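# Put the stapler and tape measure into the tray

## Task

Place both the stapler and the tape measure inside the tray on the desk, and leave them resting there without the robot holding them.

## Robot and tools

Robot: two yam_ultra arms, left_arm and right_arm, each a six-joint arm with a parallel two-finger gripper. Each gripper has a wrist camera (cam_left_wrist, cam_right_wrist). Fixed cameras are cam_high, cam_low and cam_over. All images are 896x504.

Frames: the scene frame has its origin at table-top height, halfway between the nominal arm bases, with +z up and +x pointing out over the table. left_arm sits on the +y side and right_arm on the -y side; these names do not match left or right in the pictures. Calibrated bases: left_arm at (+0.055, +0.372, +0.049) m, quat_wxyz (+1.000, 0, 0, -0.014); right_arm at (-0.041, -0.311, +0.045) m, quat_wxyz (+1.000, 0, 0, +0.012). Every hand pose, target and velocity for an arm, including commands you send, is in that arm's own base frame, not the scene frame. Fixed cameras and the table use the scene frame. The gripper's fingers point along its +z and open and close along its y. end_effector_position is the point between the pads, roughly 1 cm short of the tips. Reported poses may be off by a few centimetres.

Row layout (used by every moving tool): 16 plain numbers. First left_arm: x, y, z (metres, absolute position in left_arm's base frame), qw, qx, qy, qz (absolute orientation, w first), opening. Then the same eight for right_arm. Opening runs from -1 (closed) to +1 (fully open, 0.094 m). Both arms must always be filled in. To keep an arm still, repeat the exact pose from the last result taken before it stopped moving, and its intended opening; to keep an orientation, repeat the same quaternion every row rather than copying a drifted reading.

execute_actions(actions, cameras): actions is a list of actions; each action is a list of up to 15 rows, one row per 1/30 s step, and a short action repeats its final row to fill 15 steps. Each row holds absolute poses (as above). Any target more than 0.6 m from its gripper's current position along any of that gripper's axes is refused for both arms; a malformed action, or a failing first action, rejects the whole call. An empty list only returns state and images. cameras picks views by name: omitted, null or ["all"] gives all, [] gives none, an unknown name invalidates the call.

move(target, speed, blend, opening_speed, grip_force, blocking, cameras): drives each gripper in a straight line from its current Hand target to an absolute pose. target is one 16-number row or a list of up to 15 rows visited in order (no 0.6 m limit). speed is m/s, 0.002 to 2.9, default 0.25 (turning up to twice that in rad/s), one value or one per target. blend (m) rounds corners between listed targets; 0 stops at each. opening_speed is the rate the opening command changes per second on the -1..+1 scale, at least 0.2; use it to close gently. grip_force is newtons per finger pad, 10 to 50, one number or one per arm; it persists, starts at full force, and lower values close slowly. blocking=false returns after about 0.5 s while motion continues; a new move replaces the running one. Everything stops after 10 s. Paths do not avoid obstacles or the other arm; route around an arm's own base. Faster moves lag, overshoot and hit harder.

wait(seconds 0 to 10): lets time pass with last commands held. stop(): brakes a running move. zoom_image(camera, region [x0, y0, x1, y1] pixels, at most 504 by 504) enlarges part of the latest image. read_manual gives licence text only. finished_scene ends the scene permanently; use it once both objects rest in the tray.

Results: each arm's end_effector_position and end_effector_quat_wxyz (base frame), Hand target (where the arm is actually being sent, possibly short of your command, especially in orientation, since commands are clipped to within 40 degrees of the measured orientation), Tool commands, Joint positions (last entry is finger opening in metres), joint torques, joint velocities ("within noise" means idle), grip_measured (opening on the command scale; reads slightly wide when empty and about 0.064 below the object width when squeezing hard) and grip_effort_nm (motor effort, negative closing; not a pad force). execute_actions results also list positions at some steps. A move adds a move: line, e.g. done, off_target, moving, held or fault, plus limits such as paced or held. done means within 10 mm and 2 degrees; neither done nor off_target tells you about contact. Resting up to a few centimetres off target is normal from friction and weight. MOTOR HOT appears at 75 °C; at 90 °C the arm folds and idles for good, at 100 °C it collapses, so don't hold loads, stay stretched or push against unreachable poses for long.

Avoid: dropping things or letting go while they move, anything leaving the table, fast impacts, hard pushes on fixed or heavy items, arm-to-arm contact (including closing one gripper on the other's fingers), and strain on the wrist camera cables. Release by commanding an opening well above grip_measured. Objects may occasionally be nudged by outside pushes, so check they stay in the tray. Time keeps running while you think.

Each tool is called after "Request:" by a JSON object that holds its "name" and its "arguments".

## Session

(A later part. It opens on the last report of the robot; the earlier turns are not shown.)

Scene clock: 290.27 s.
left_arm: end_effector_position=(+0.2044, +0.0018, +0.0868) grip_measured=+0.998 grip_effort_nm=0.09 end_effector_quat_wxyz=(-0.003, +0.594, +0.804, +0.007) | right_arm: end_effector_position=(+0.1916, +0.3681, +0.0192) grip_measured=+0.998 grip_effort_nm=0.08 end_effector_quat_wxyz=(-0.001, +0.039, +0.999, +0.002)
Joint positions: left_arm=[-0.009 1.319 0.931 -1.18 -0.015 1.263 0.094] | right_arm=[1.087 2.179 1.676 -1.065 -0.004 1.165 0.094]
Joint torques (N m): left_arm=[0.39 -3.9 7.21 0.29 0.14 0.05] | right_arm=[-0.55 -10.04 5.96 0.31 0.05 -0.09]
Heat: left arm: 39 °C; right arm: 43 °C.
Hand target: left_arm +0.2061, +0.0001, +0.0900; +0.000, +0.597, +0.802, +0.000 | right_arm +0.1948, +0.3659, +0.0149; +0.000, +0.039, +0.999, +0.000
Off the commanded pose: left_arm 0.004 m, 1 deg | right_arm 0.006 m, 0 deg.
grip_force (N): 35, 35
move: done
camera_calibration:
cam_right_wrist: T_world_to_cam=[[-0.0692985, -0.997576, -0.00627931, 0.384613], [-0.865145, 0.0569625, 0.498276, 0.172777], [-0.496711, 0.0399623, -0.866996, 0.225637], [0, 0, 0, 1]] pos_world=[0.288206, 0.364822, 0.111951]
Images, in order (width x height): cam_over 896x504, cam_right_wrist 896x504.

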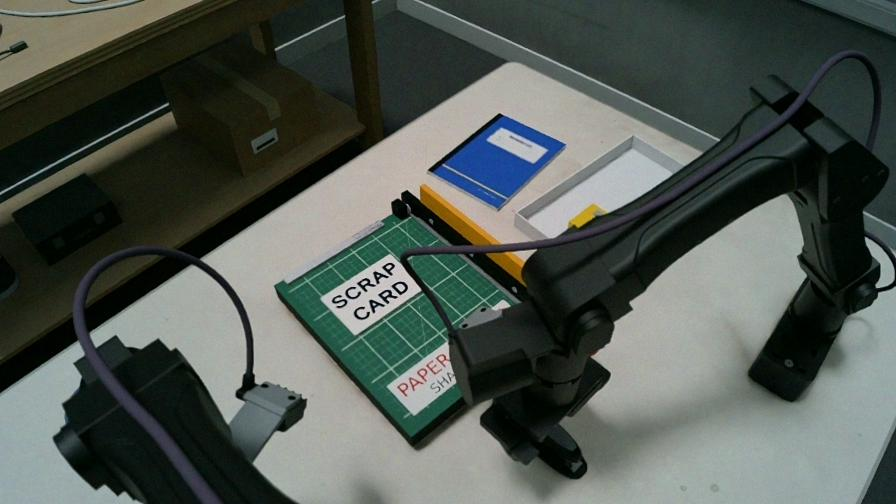

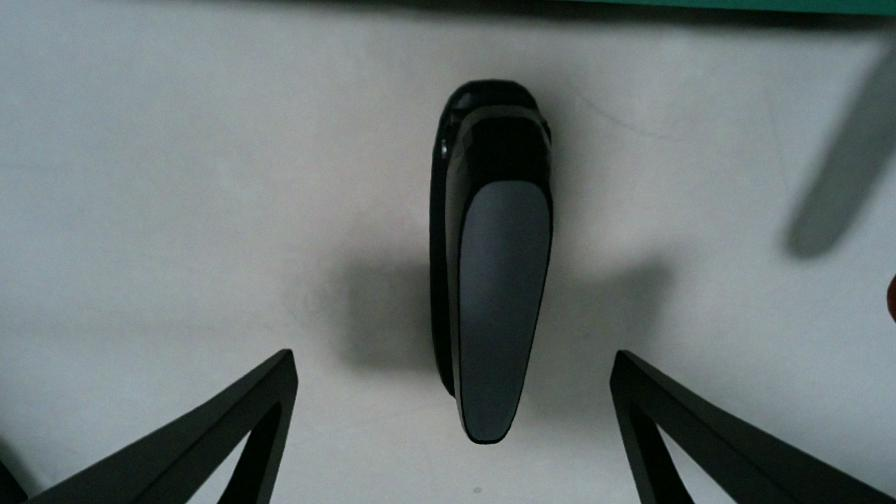

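Request:
{"name": "move", "arguments": {"target": [[0.206,0.0,0.09,0,0.5970,0.8023,0,1.0,0.196,0.358,0.005,0,0.0393,0.9992,0,1.0],[0.206,0.0,0.09,0,0.5970,0.8023,0,1.0,0.196,0.358,-0.032,0,0.0393,0.9992,0,1.0]], "speed": 0.08, "blend": [0.005,0], "cameras": ["cam_over","cam_right_wrist"]}}

Scene clock: 297.43 s.
left_arm: end_effector_position=(+0.2044, +0.0018, +0.0868) grip_measured=+0.998 grip_effort_nm=0.09 end_effector_quat_wxyz=(-0.003, +0.594, +0.804, +0.007) | right_arm: end_effector_position=(+0.1934, +0.3611, -0.0265) grip_measured=+0.998 grip_effort_nm=0.08 end_effector_quat_wxyz=(+0.000, +0.040, +0.999, +0.004)
Joint positions: left_arm=[-0.009 1.319 0.931 -1.18 -0.015 1.263 0.094] | right_arm=[1.075 2.217 1.546 -0.893 -0.004 1.154 0.094]
Joint torques (N m): left_arm=[0.39 -3.86 7.3 0.26 0.15 0.07] | right_arm=[-0.55 -9.84 5.57 0.35 0.05 -0.09]
Heat: left arm: 39 °C; right arm: 42 °C.
Hand target: left_arm +0.2061, +0.0001, +0.0900; +0.000, +0.597, +0.802, +0.000 | right_arm +0.1960, +0.3580, -0.0318; +0.000, +0.039, +0.999, +0.000
Off the commanded pose: left_arm 0.004 m, 1 deg | right_arm 0.007 m, 0 deg.
grip_force (N): 35, 35
move: done
camera_calibration:
cam_right_wrist: T_world_to_cam=[[-0.0697047, -0.997522, -0.00950021, 0.377471], [-0.865961, 0.0557782, 0.496991, 0.198077], [-0.49523, 0.0428694, -0.867703, 0.185904], [0, 0, 0, 1]] pos_world=[0.289904, 0.357517, 0.0664533]
Images, in order (width x height): cam_over 896x504, cam_right_wrist 896x504.

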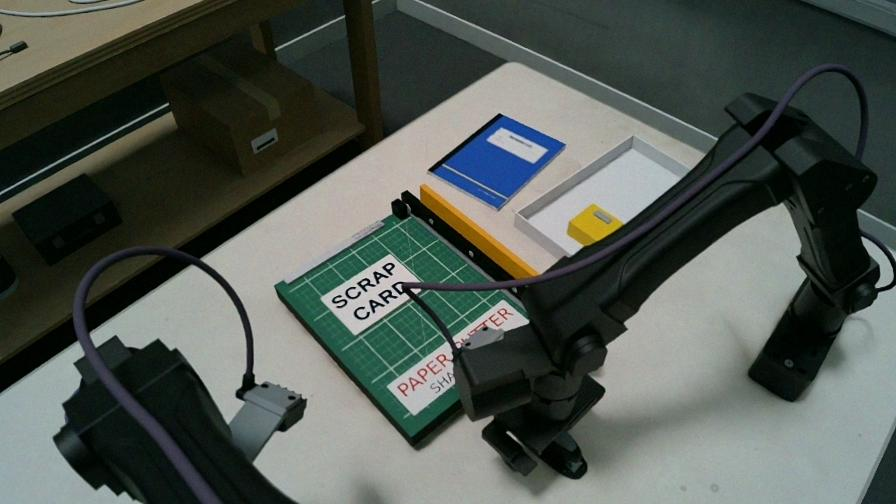

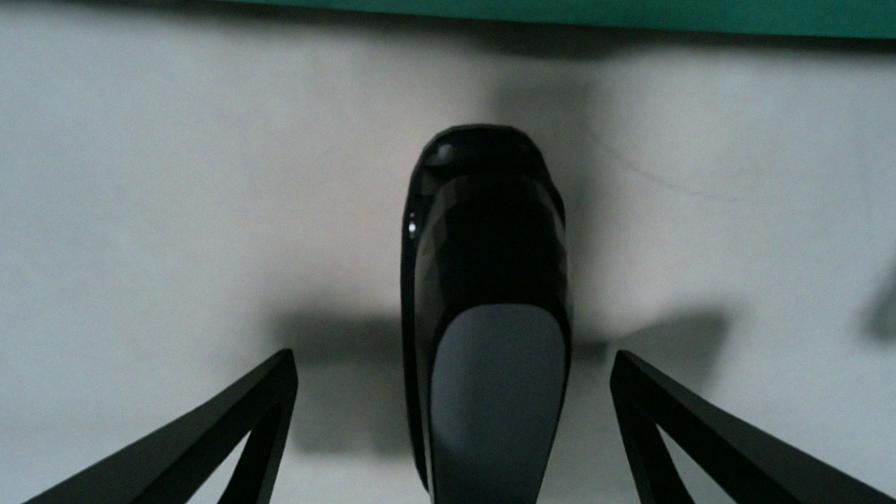

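Request:
{"name": "move", "arguments": {"target": [[0.206,0.0,0.09,0,0.5970,0.8023,0,1.0,0.196,0.351,-0.035,0,0.0393,0.9992,0,1.0],[0.206,0.0,0.09,0,0.5970,0.8023,0,1.0,0.196,0.351,-0.035,0,0.0393,0.9992,0,-0.5]], "speed": 0.06, "opening_speed": 0.7, "cameras": ["cam_over","cam_right_wrist"]}}

Scene clock: 303.83 s.
left_arm: end_effector_position=(+0.2044, +0.0018, +0.0868) grip_measured=+0.998 grip_effort_nm=0.09 end_effector_quat_wxyz=(-0.003, +0.594, +0.804, +0.007) | right_arm: end_effector_position=(+0.1939, +0.3610, -0.0319) grip_measured=-0.167 grip_effort_nm=-0.73 end_effector_quat_wxyz=(-0.002, +0.037, +0.999, +0.012)
Joint positions: left_arm=[-0.009 1.319 0.931 -1.18 -0.015 1.263 0.094] | right_arm=[1.069 2.216 1.52 -0.856 -0.015 1.144 0.039]
Joint torques (N m): left_arm=[0.43 -3.79 7.31 0.28 0.13 0.06] | right_arm=[-0.73 -10.93 4.25 0.22 0.17 -0.06]
Heat: left arm: 39 °C; right arm: 42 °C.
Hand target: left_arm +0.2061, +0.0001, +0.0900; +0.000, +0.597, +0.802, +0.000 | right_arm +0.1958, +0.3510, -0.0350; +0.000, +0.039, +0.999, +0.000
Off the commanded pose: left_arm 0.004 m, 1 deg | right_arm 0.011 m, 1 deg.
grip_force (N): 35, 35
move: off_target (right_arm)
camera_calibration:
cam_right_wrist: T_world_to_cam=[[-0.0650758, -0.997566, -0.0250377, 0.376055], [-0.864507, 0.0438286, 0.500706, 0.205283], [-0.49839, 0.0542291, -0.865255, 0.177904], [0, 0, 0, 1]] pos_world=[0.290606, 0.356495, 0.0605622]
Images, in order (width x height): cam_over 896x504, cam_right_wrist 896x504.

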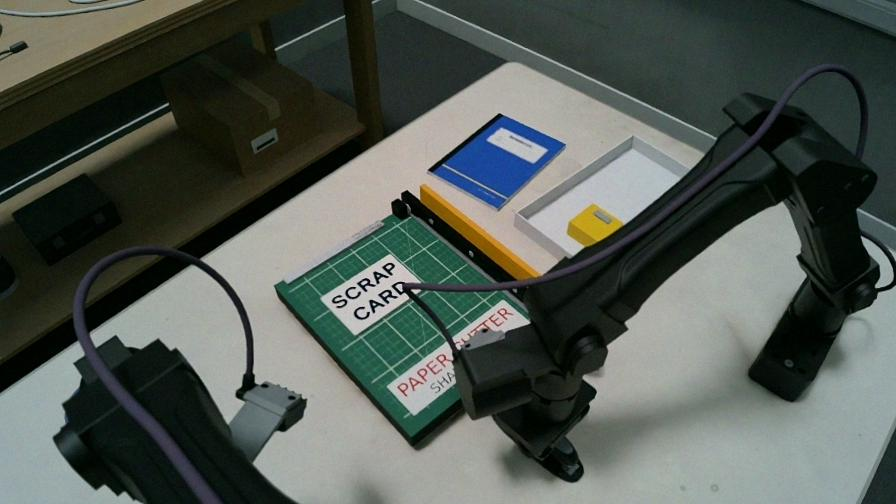

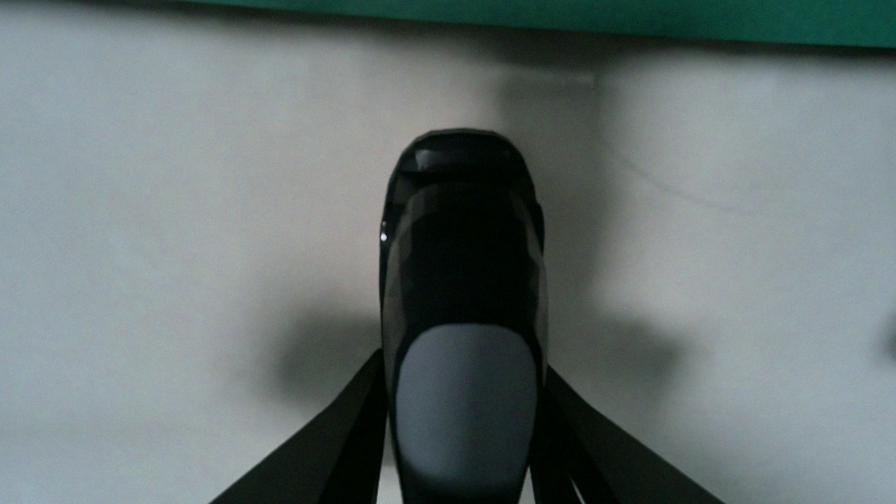

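Request:
{"name": "move", "arguments": {"target": [[0.206,0.0,0.09,0,0.5970,0.8023,0,1.0,0.196,0.359,0.0,0,0.0393,0.9992,0,-0.5],[0.206,0.0,0.09,0,0.5970,0.8023,0,1.0,0.198,0.358,0.12,0,0.0393,0.9992,0,-0.5]], "speed": [0.08,0.2], "blend": [0.01,0], "cameras": ["cam_over","cam_right_wrist"]}}

Scene clock: 312.33 s.
left_arm: end_effector_position=(+0.2044, +0.0018, +0.0868) grip_measured=+0.998 grip_effort_nm=0.09 end_effector_quat_wxyz=(-0.003, +0.594, +0.804, +0.007) | right_arm: end_effector_position=(+0.1910, +0.3558, +0.1028) grip_measured=-0.169 grip_effort_nm=-0.77 end_effector_quat_wxyz=(-0.016, +0.037, +0.999, -0.017)
Joint positions: left_arm=[-0.009 1.319 0.931 -1.18 -0.015 1.263 0.094] | right_arm=[1.069 2.144 1.954 -1.425 -0.015 1.144 0.039]
Joint torques (N m): left_arm=[0.43 -3.81 7.19 0.29 0.14 0.07] | right_arm=[-0.42 -12.42 9.83 -0.01 0.17 -0.02]
Heat: left arm: 39 °C; right arm: 42 °C.
Hand target: left_arm +0.2061, +0.0001, +0.0900; +0.000, +0.597, +0.802, +0.000 | right_arm +0.1977, +0.3576, +0.1199; +0.000, +0.039, +0.999, +0.000
Off the commanded pose: left_arm 0.004 m, 1 deg | right_arm 0.019 m, 3 deg.
grip_force (N): 35, 35
move: off_target (right_arm)
camera_calibration:
cam_right_wrist: T_world_to_cam=[[-0.0649936, -0.997374, 0.0319607, 0.368073], [-0.849012, 0.0720989, 0.523431, 0.120275], [-0.52436, 0.0068846, -0.851469, 0.31374], [0, 0, 0, 1]] pos_world=[0.29055, 0.356275, 0.19242]
Images, in order (width x height): cam_over 896x504, cam_right_wrist 896x504.

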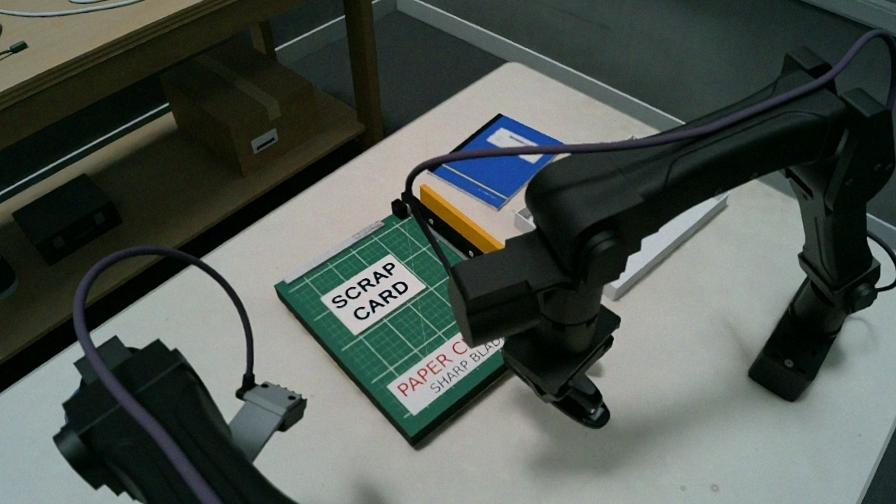

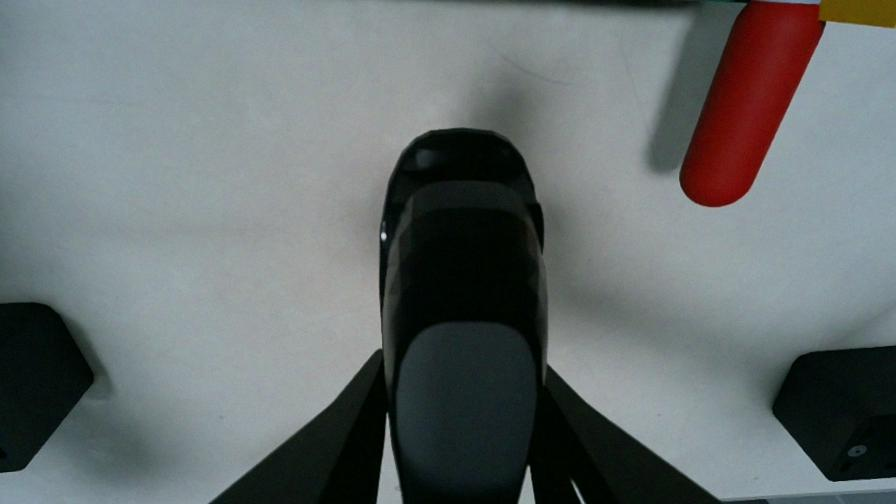

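Request:
{"name": "move", "arguments": {"target": [[0.206,0.0,0.09,0,0.5970,0.8023,0,1.0,0.225,0.29,0.145,0,0.0393,0.9992,0,-0.5],[0.206,0.0,0.09,0,0.5970,0.8023,0,1.0,0.27,0.16,0.145,0,0.045,0.9990,0,-0.5],[0.206,0.0,0.09,0,0.5970,0.8023,0,1.0,0.318,-0.115,0.11,0,0.0593,0.9982,0,-0.5]], "speed": [0.15,0.22,0.22], "blend": [0.03,0.04,0], "cameras": ["cam_over","cam_right_wrist","cam_high"]}}

Scene clock: 317.27 s.
left_arm: end_effector_position=(+0.2044, +0.0018, +0.0868) grip_measured=+0.998 grip_effort_nm=0.09 end_effector_quat_wxyz=(-0.003, +0.594, +0.804, +0.007) | right_arm: end_effector_position=(+0.3077, -0.1128, +0.1027) grip_measured=-0.169 grip_effort_nm=-0.77 end_effector_quat_wxyz=(-0.017, +0.065, +0.998, +0.001)
Joint positions: left_arm=[-0.009 1.319 0.931 -1.18 -0.015 1.263 0.094] | right_arm=[-0.351 1.819 1.494 -1.279 0.007 -0.22 0.039]
Joint torques (N m): left_arm=[0.46 -3.9 7.21 0.27 0.16 0.08] | right_arm=[0.03 -7.5 10.21 0.15 -0.06 -0.08]
Heat: left arm: 39 °C; right arm: 42 °C.
Hand target: left_arm +0.2061, +0.0001, +0.0900; +0.000, +0.597, +0.802, +0.000 | right_arm +0.3177, -0.1148, +0.1101; +0.000, +0.059, +0.998, +0.000
Off the commanded pose: left_arm 0.004 m, 1 deg | right_arm 0.013 m, 2 deg.
grip_force (N): 35, 35
move: off_target (right_arm)
camera_calibration:
cam_right_wrist: T_world_to_cam=[[-0.120582, -0.992699, -0.00288239, -0.0704894], [-0.844796, 0.101091, 0.525453, 0.254898], [-0.521326, 0.0657954, -0.850818, 0.383728], [0, 0, 0, 1]] pos_world=[0.406884, -0.12099, 0.192343]
Images, in order (width x height): cam_high 896x504, cam_over 896x504, cam_right_wrist 896x504.

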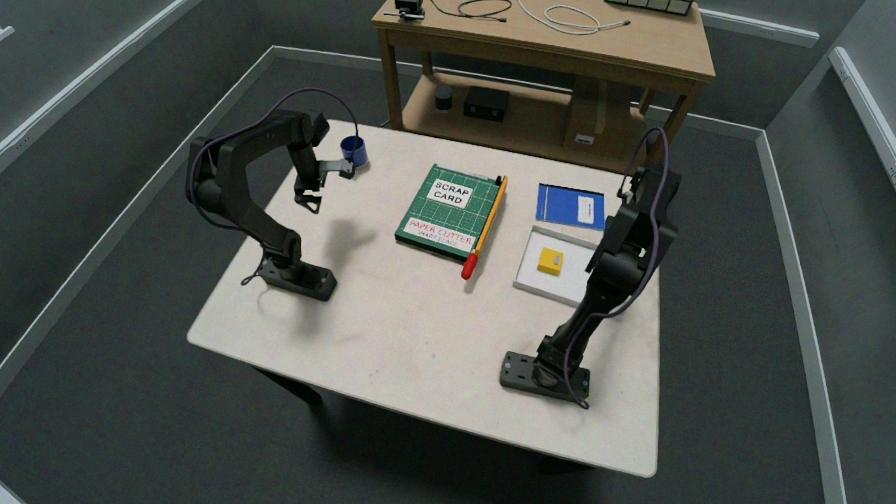

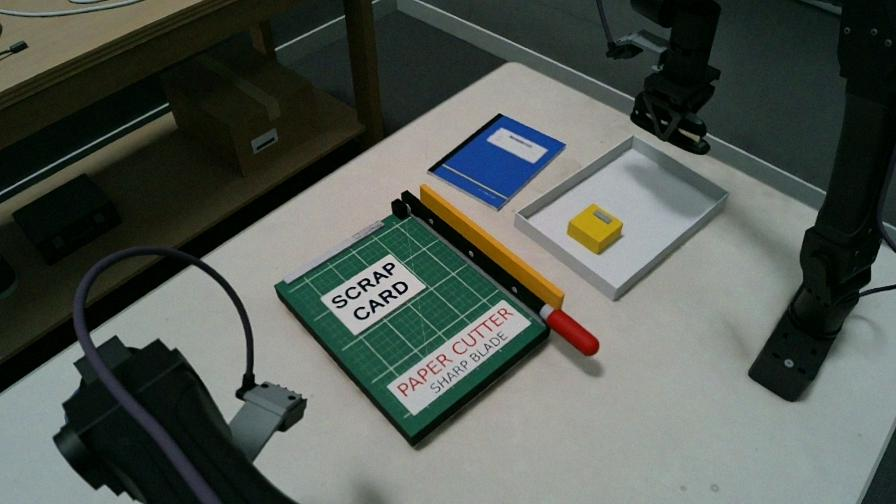

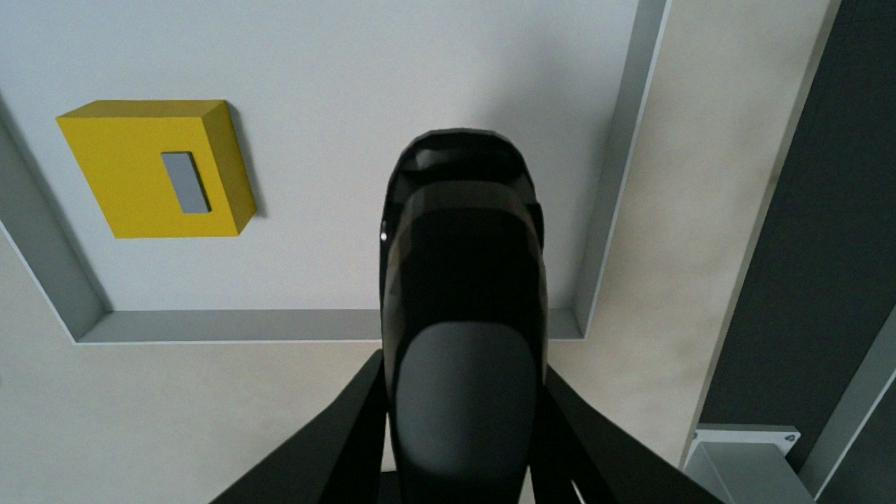

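Request:
{"name": "move", "arguments": {"target": [[0.206,0.0,0.09,0,0.5970,0.8023,0,1.0,0.318,-0.107,0.03,0,0.0593,0.9982,0,-0.5],[0.206,0.0,0.09,0,0.5970,0.8023,0,1.0,0.316,-0.107,-0.018,0,0.0593,0.9982,0,-0.5]], "speed": [0.12,0.06], "blend": [0.01,0], "cameras": ["cam_over","cam_right_wrist"]}}

Scene clock: 324.63 s.
left_arm: end_effector_position=(+0.2044, +0.0018, +0.0868) grip_measured=+0.998 grip_effort_nm=0.09 end_effector_quat_wxyz=(-0.003, +0.594, +0.804, +0.007) | right_arm: end_effector_position=(+0.3137, -0.1100, -0.0155) grip_measured=-0.169 grip_effort_nm=-0.77 end_effector_quat_wxyz=(-0.004, +0.059, +0.998, -0.003)
Joint positions: left_arm=[-0.009 1.319 0.931 -1.18 -0.015 1.263 0.094] | right_arm=[-0.337 1.948 1.171 -0.8 0.007 -0.219 0.039]
Joint torques (N m): left_arm=[0.32 -3.77 7.32 0.3 0.14 0.05] | right_arm=[0.55 -7.98 5.41 0.33 -0.07 0.08]
Heat: left arm: 39 °C; right arm: 43 °C.
Hand target: left_arm +0.2061, +0.0001, +0.0900; +0.000, +0.597, +0.802, +0.000 | right_arm +0.3159, -0.1069, -0.0179; +0.000, +0.059, +0.998, +0.000
Off the commanded pose: left_arm 0.004 m, 1 deg | right_arm 0.005 m, 1 deg.
grip_force (N): 35, 35
move: done
camera_calibration:
cam_right_wrist: T_world_to_cam=[[-0.107675, -0.99418, 0.00344976, -0.0714468], [-0.859367, 0.094818, 0.502492, 0.325332], [-0.499895, 0.0511414, -0.864575, 0.277563], [0, 0, 0, 1]] pos_world=[0.410639, -0.116073, 0.076744]
Images, in order (width x height): cam_over 896x504, cam_right_wrist 896x504.

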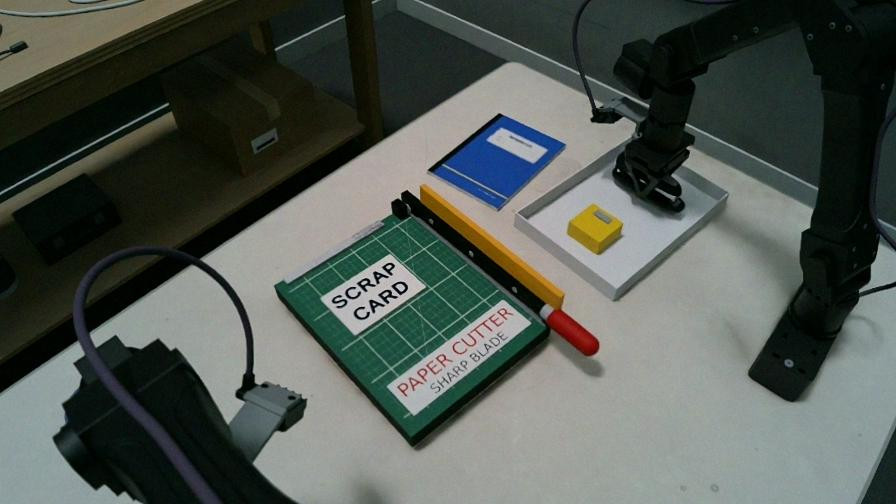

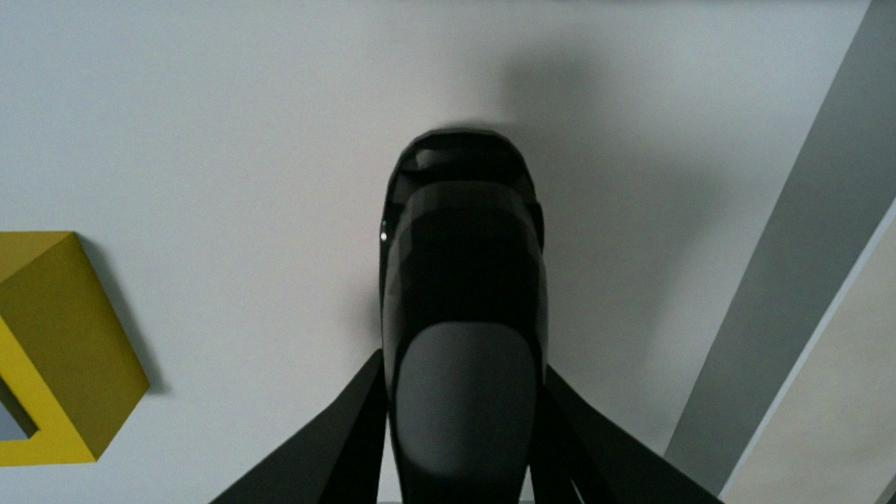

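Request:
{"name": "move", "arguments": {"target": [0.206,0.0,0.09,0,0.5970,0.8023,0,1.0,0.316,-0.105,-0.032,0,0.0593,0.9982,0,-0.5], "speed": 0.04, "cameras": ["cam_over","cam_right_wrist"]}}

Scene clock: 326.63 s.
left_arm: end_effector_position=(+0.2044, +0.0018, +0.0868) grip_measured=+0.998 grip_effort_nm=0.09 end_effector_quat_wxyz=(-0.003, +0.594, +0.804, +0.007) | right_arm: end_effector_position=(+0.3139, -0.1089, -0.0287) grip_measured=-0.169 grip_effort_nm=-0.77 end_effector_quat_wxyz=(-0.003, +0.059, +0.998, -0.003)
Joint positions: left_arm=[-0.009 1.319 0.931 -1.18 -0.015 1.263 0.094] | right_arm=[-0.333 1.973 1.146 -0.748 0.007 -0.215 0.039]
Joint torques (N m): left_arm=[0.39 -3.92 7.24 0.28 0.15 0.06] | right_arm=[0.72 -7.9 5.16 0.38 -0.06 0.09]
Heat: left arm: 39 °C; right arm: 42 °C.
Hand target: left_arm +0.2061, +0.0001, +0.0900; +0.000, +0.597, +0.802, +0.000 | right_arm +0.3159, -0.1050, -0.0320; +0.000, +0.059, +0.998, +0.000
Off the commanded pose: left_arm 0.004 m, 1 deg | right_arm 0.006 m, 0 deg.
grip_force (N): 35, 35
move: done
camera_calibration:
cam_right_wrist: T_world_to_cam=[[-0.108098, -0.994133, 0.00376473, -0.0701492], [-0.860056, 0.0954167, 0.501198, 0.332192], [-0.498617, 0.0509405, -0.865324, 0.265766], [0, 0, 0, 1]] pos_world=[0.410637, -0.114973, 0.063744]
Images, in order (width x height): cam_over 896x504, cam_right_wrist 896x504.

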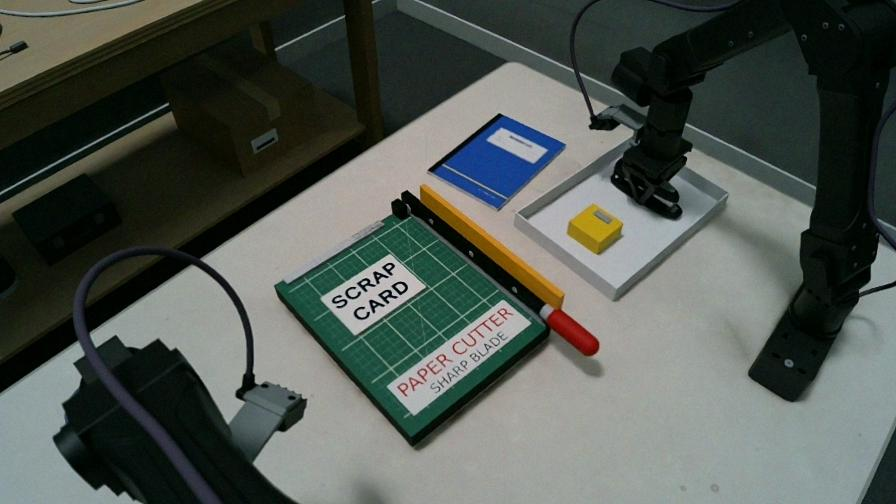

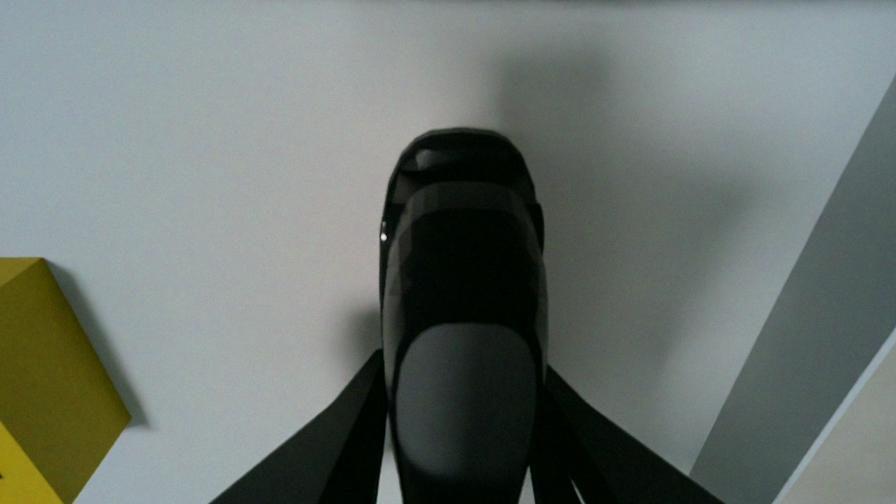

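Request:
{"name": "move", "arguments": {"target": [0.206,0.0,0.09,0,0.5970,0.8023,0,1.0,0.316,-0.105,-0.037,0,0.0593,0.9982,0,-0.5], "speed": 0.03, "cameras": ["cam_right_wrist"]}}

Scene clock: 328.83 s.
left_arm: end_effector_position=(+0.2044, +0.0018, +0.0868) grip_measured=+0.998 grip_effort_nm=0.09 end_effector_quat_wxyz=(-0.003, +0.594, +0.804, +0.007) | right_arm: end_effector_position=(+0.3152, -0.1093, -0.0306) grip_measured=-0.169 grip_effort_nm=-0.77 end_effector_quat_wxyz=(-0.001, +0.059, +0.998, -0.003)
Joint positions: left_arm=[-0.009 1.319 0.931 -1.18 -0.015 1.263 0.094] | right_arm=[-0.333 1.978 1.144 -0.736 0.007 -0.215 0.039]
Joint torques (N m): left_arm=[0.49 -3.89 7.27 0.28 0.17 0.08] | right_arm=[0.72 -7.41 4.68 0.45 -0.06 0.09]
Heat: left arm: 39 °C; right arm: 42 °C.
Hand target: left_arm +0.2061, +0.0001, +0.0900; +0.000, +0.597, +0.802, +0.000 | right_arm +0.3159, -0.1050, -0.0368; +0.000, +0.059, +0.998, +0.000
Off the commanded pose: left_arm 0.004 m, 1 deg | right_arm 0.008 m, 0 deg.
grip_force (N): 35, 35
move: done
camera_calibration:
cam_right_wrist: T_world_to_cam=[[-0.108468, -0.994088, 0.00483741, -0.0702521], [-0.862373, 0.0965148, 0.496989, 0.335083], [-0.494517, 0.0497359, -0.867744, 0.263254], [0, 0, 0, 1]] pos_world=[0.41153, -0.11527, 0.0622441]
Images, in order (width x height): cam_right_wrist 896x504.

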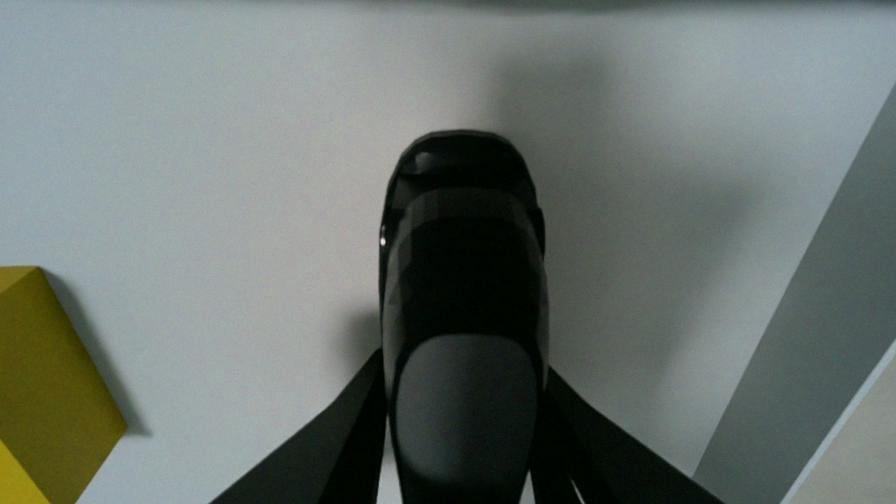

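Request:
{"name": "move", "arguments": {"target": [[0.206,0.0,0.09,0,0.5970,0.8023,0,1.0,0.316,-0.106,-0.034,0,0.0593,0.9982,0,0.7],[0.206,0.0,0.09,0,0.5970,0.8023,0,1.0,0.316,-0.106,0.10,0,0.0593,0.9982,0,0.7]], "speed": [0.03,0.12], "opening_speed": 0.7, "cameras": ["cam_over","cam_right_wrist"]}}

Scene clock: 334.60 s.
left_arm: end_effector_position=(+0.2044, +0.0018, +0.0868) grip_measured=+0.998 grip_effort_nm=0.09 end_effector_quat_wxyz=(-0.003, +0.594, +0.804, +0.007) | right_arm: end_effector_position=(+0.3087, -0.1071, +0.0863) grip_measured=+0.698 grip_effort_nm=0.08 end_effector_quat_wxyz=(-0.021, +0.059, +0.998, +0.002)
Joint positions: left_arm=[-0.009 1.319 0.931 -1.18 -0.015 1.263 0.094] | right_arm=[-0.333 1.832 1.444 -1.226 0.007 -0.215 0.08]
Joint torques (N m): left_arm=[0.49 -3.84 7.27 0.31 0.14 0.04] | right_arm=[0.49 -9.96 9.16 0.05 -0.07 0.06]
Heat: left arm: 39 °C; right arm: 42 °C.
Hand target: left_arm +0.2061, +0.0001, +0.0900; +0.000, +0.597, +0.802, +0.000 | right_arm +0.3158, -0.1060, +0.0999; +0.000, +0.059, +0.998, +0.000
Off the commanded pose: left_arm 0.004 m, 1 deg | right_arm 0.016 m, 2 deg.
grip_force (N): 35, 35
move: off_target (right_arm)
camera_calibration:
cam_right_wrist: T_world_to_cam=[[-0.108426, -0.994093, -0.00481303, -0.0684499], [-0.841212, 0.0891691, 0.533303, 0.260719], [-0.529723, 0.0618726, -0.845911, 0.371687], [0, 0, 0, 1]] pos_world=[0.408789, -0.114291, 0.175042]
Images, in order (width x height): cam_over 896x504, cam_right_wrist 896x504.

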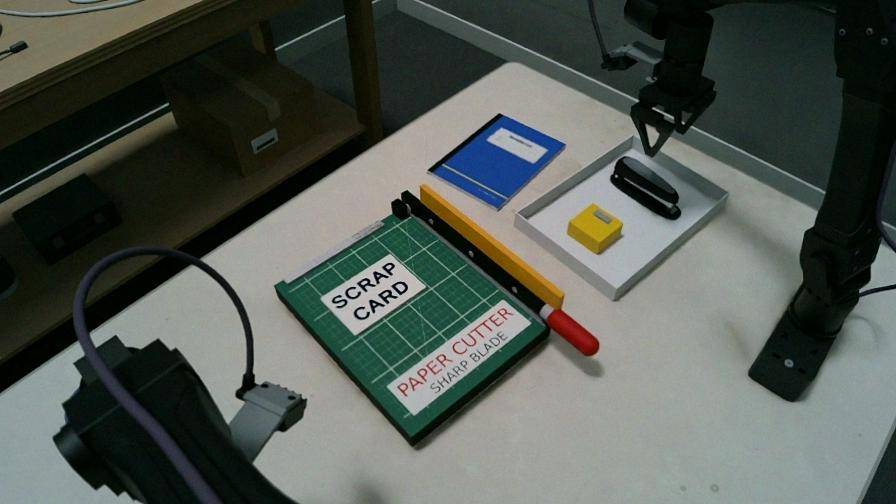

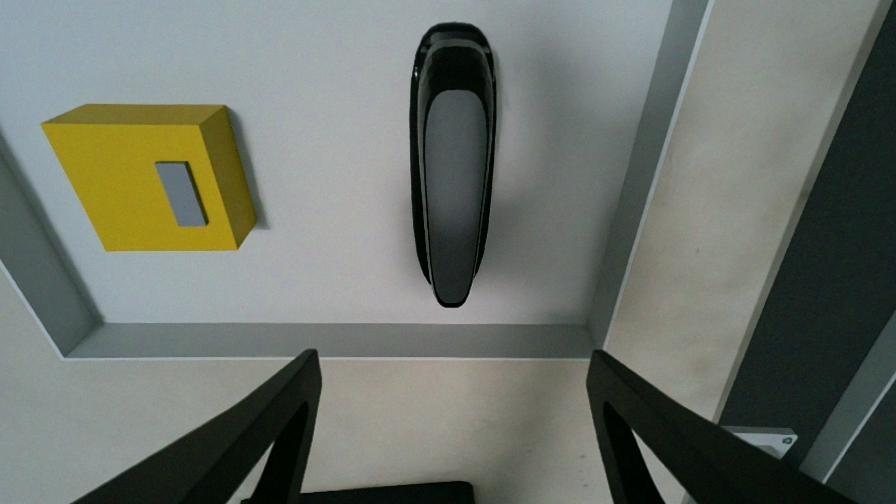

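Request:
{"name": "finished_scene", "arguments": {}}

The scene is finished: the task was done.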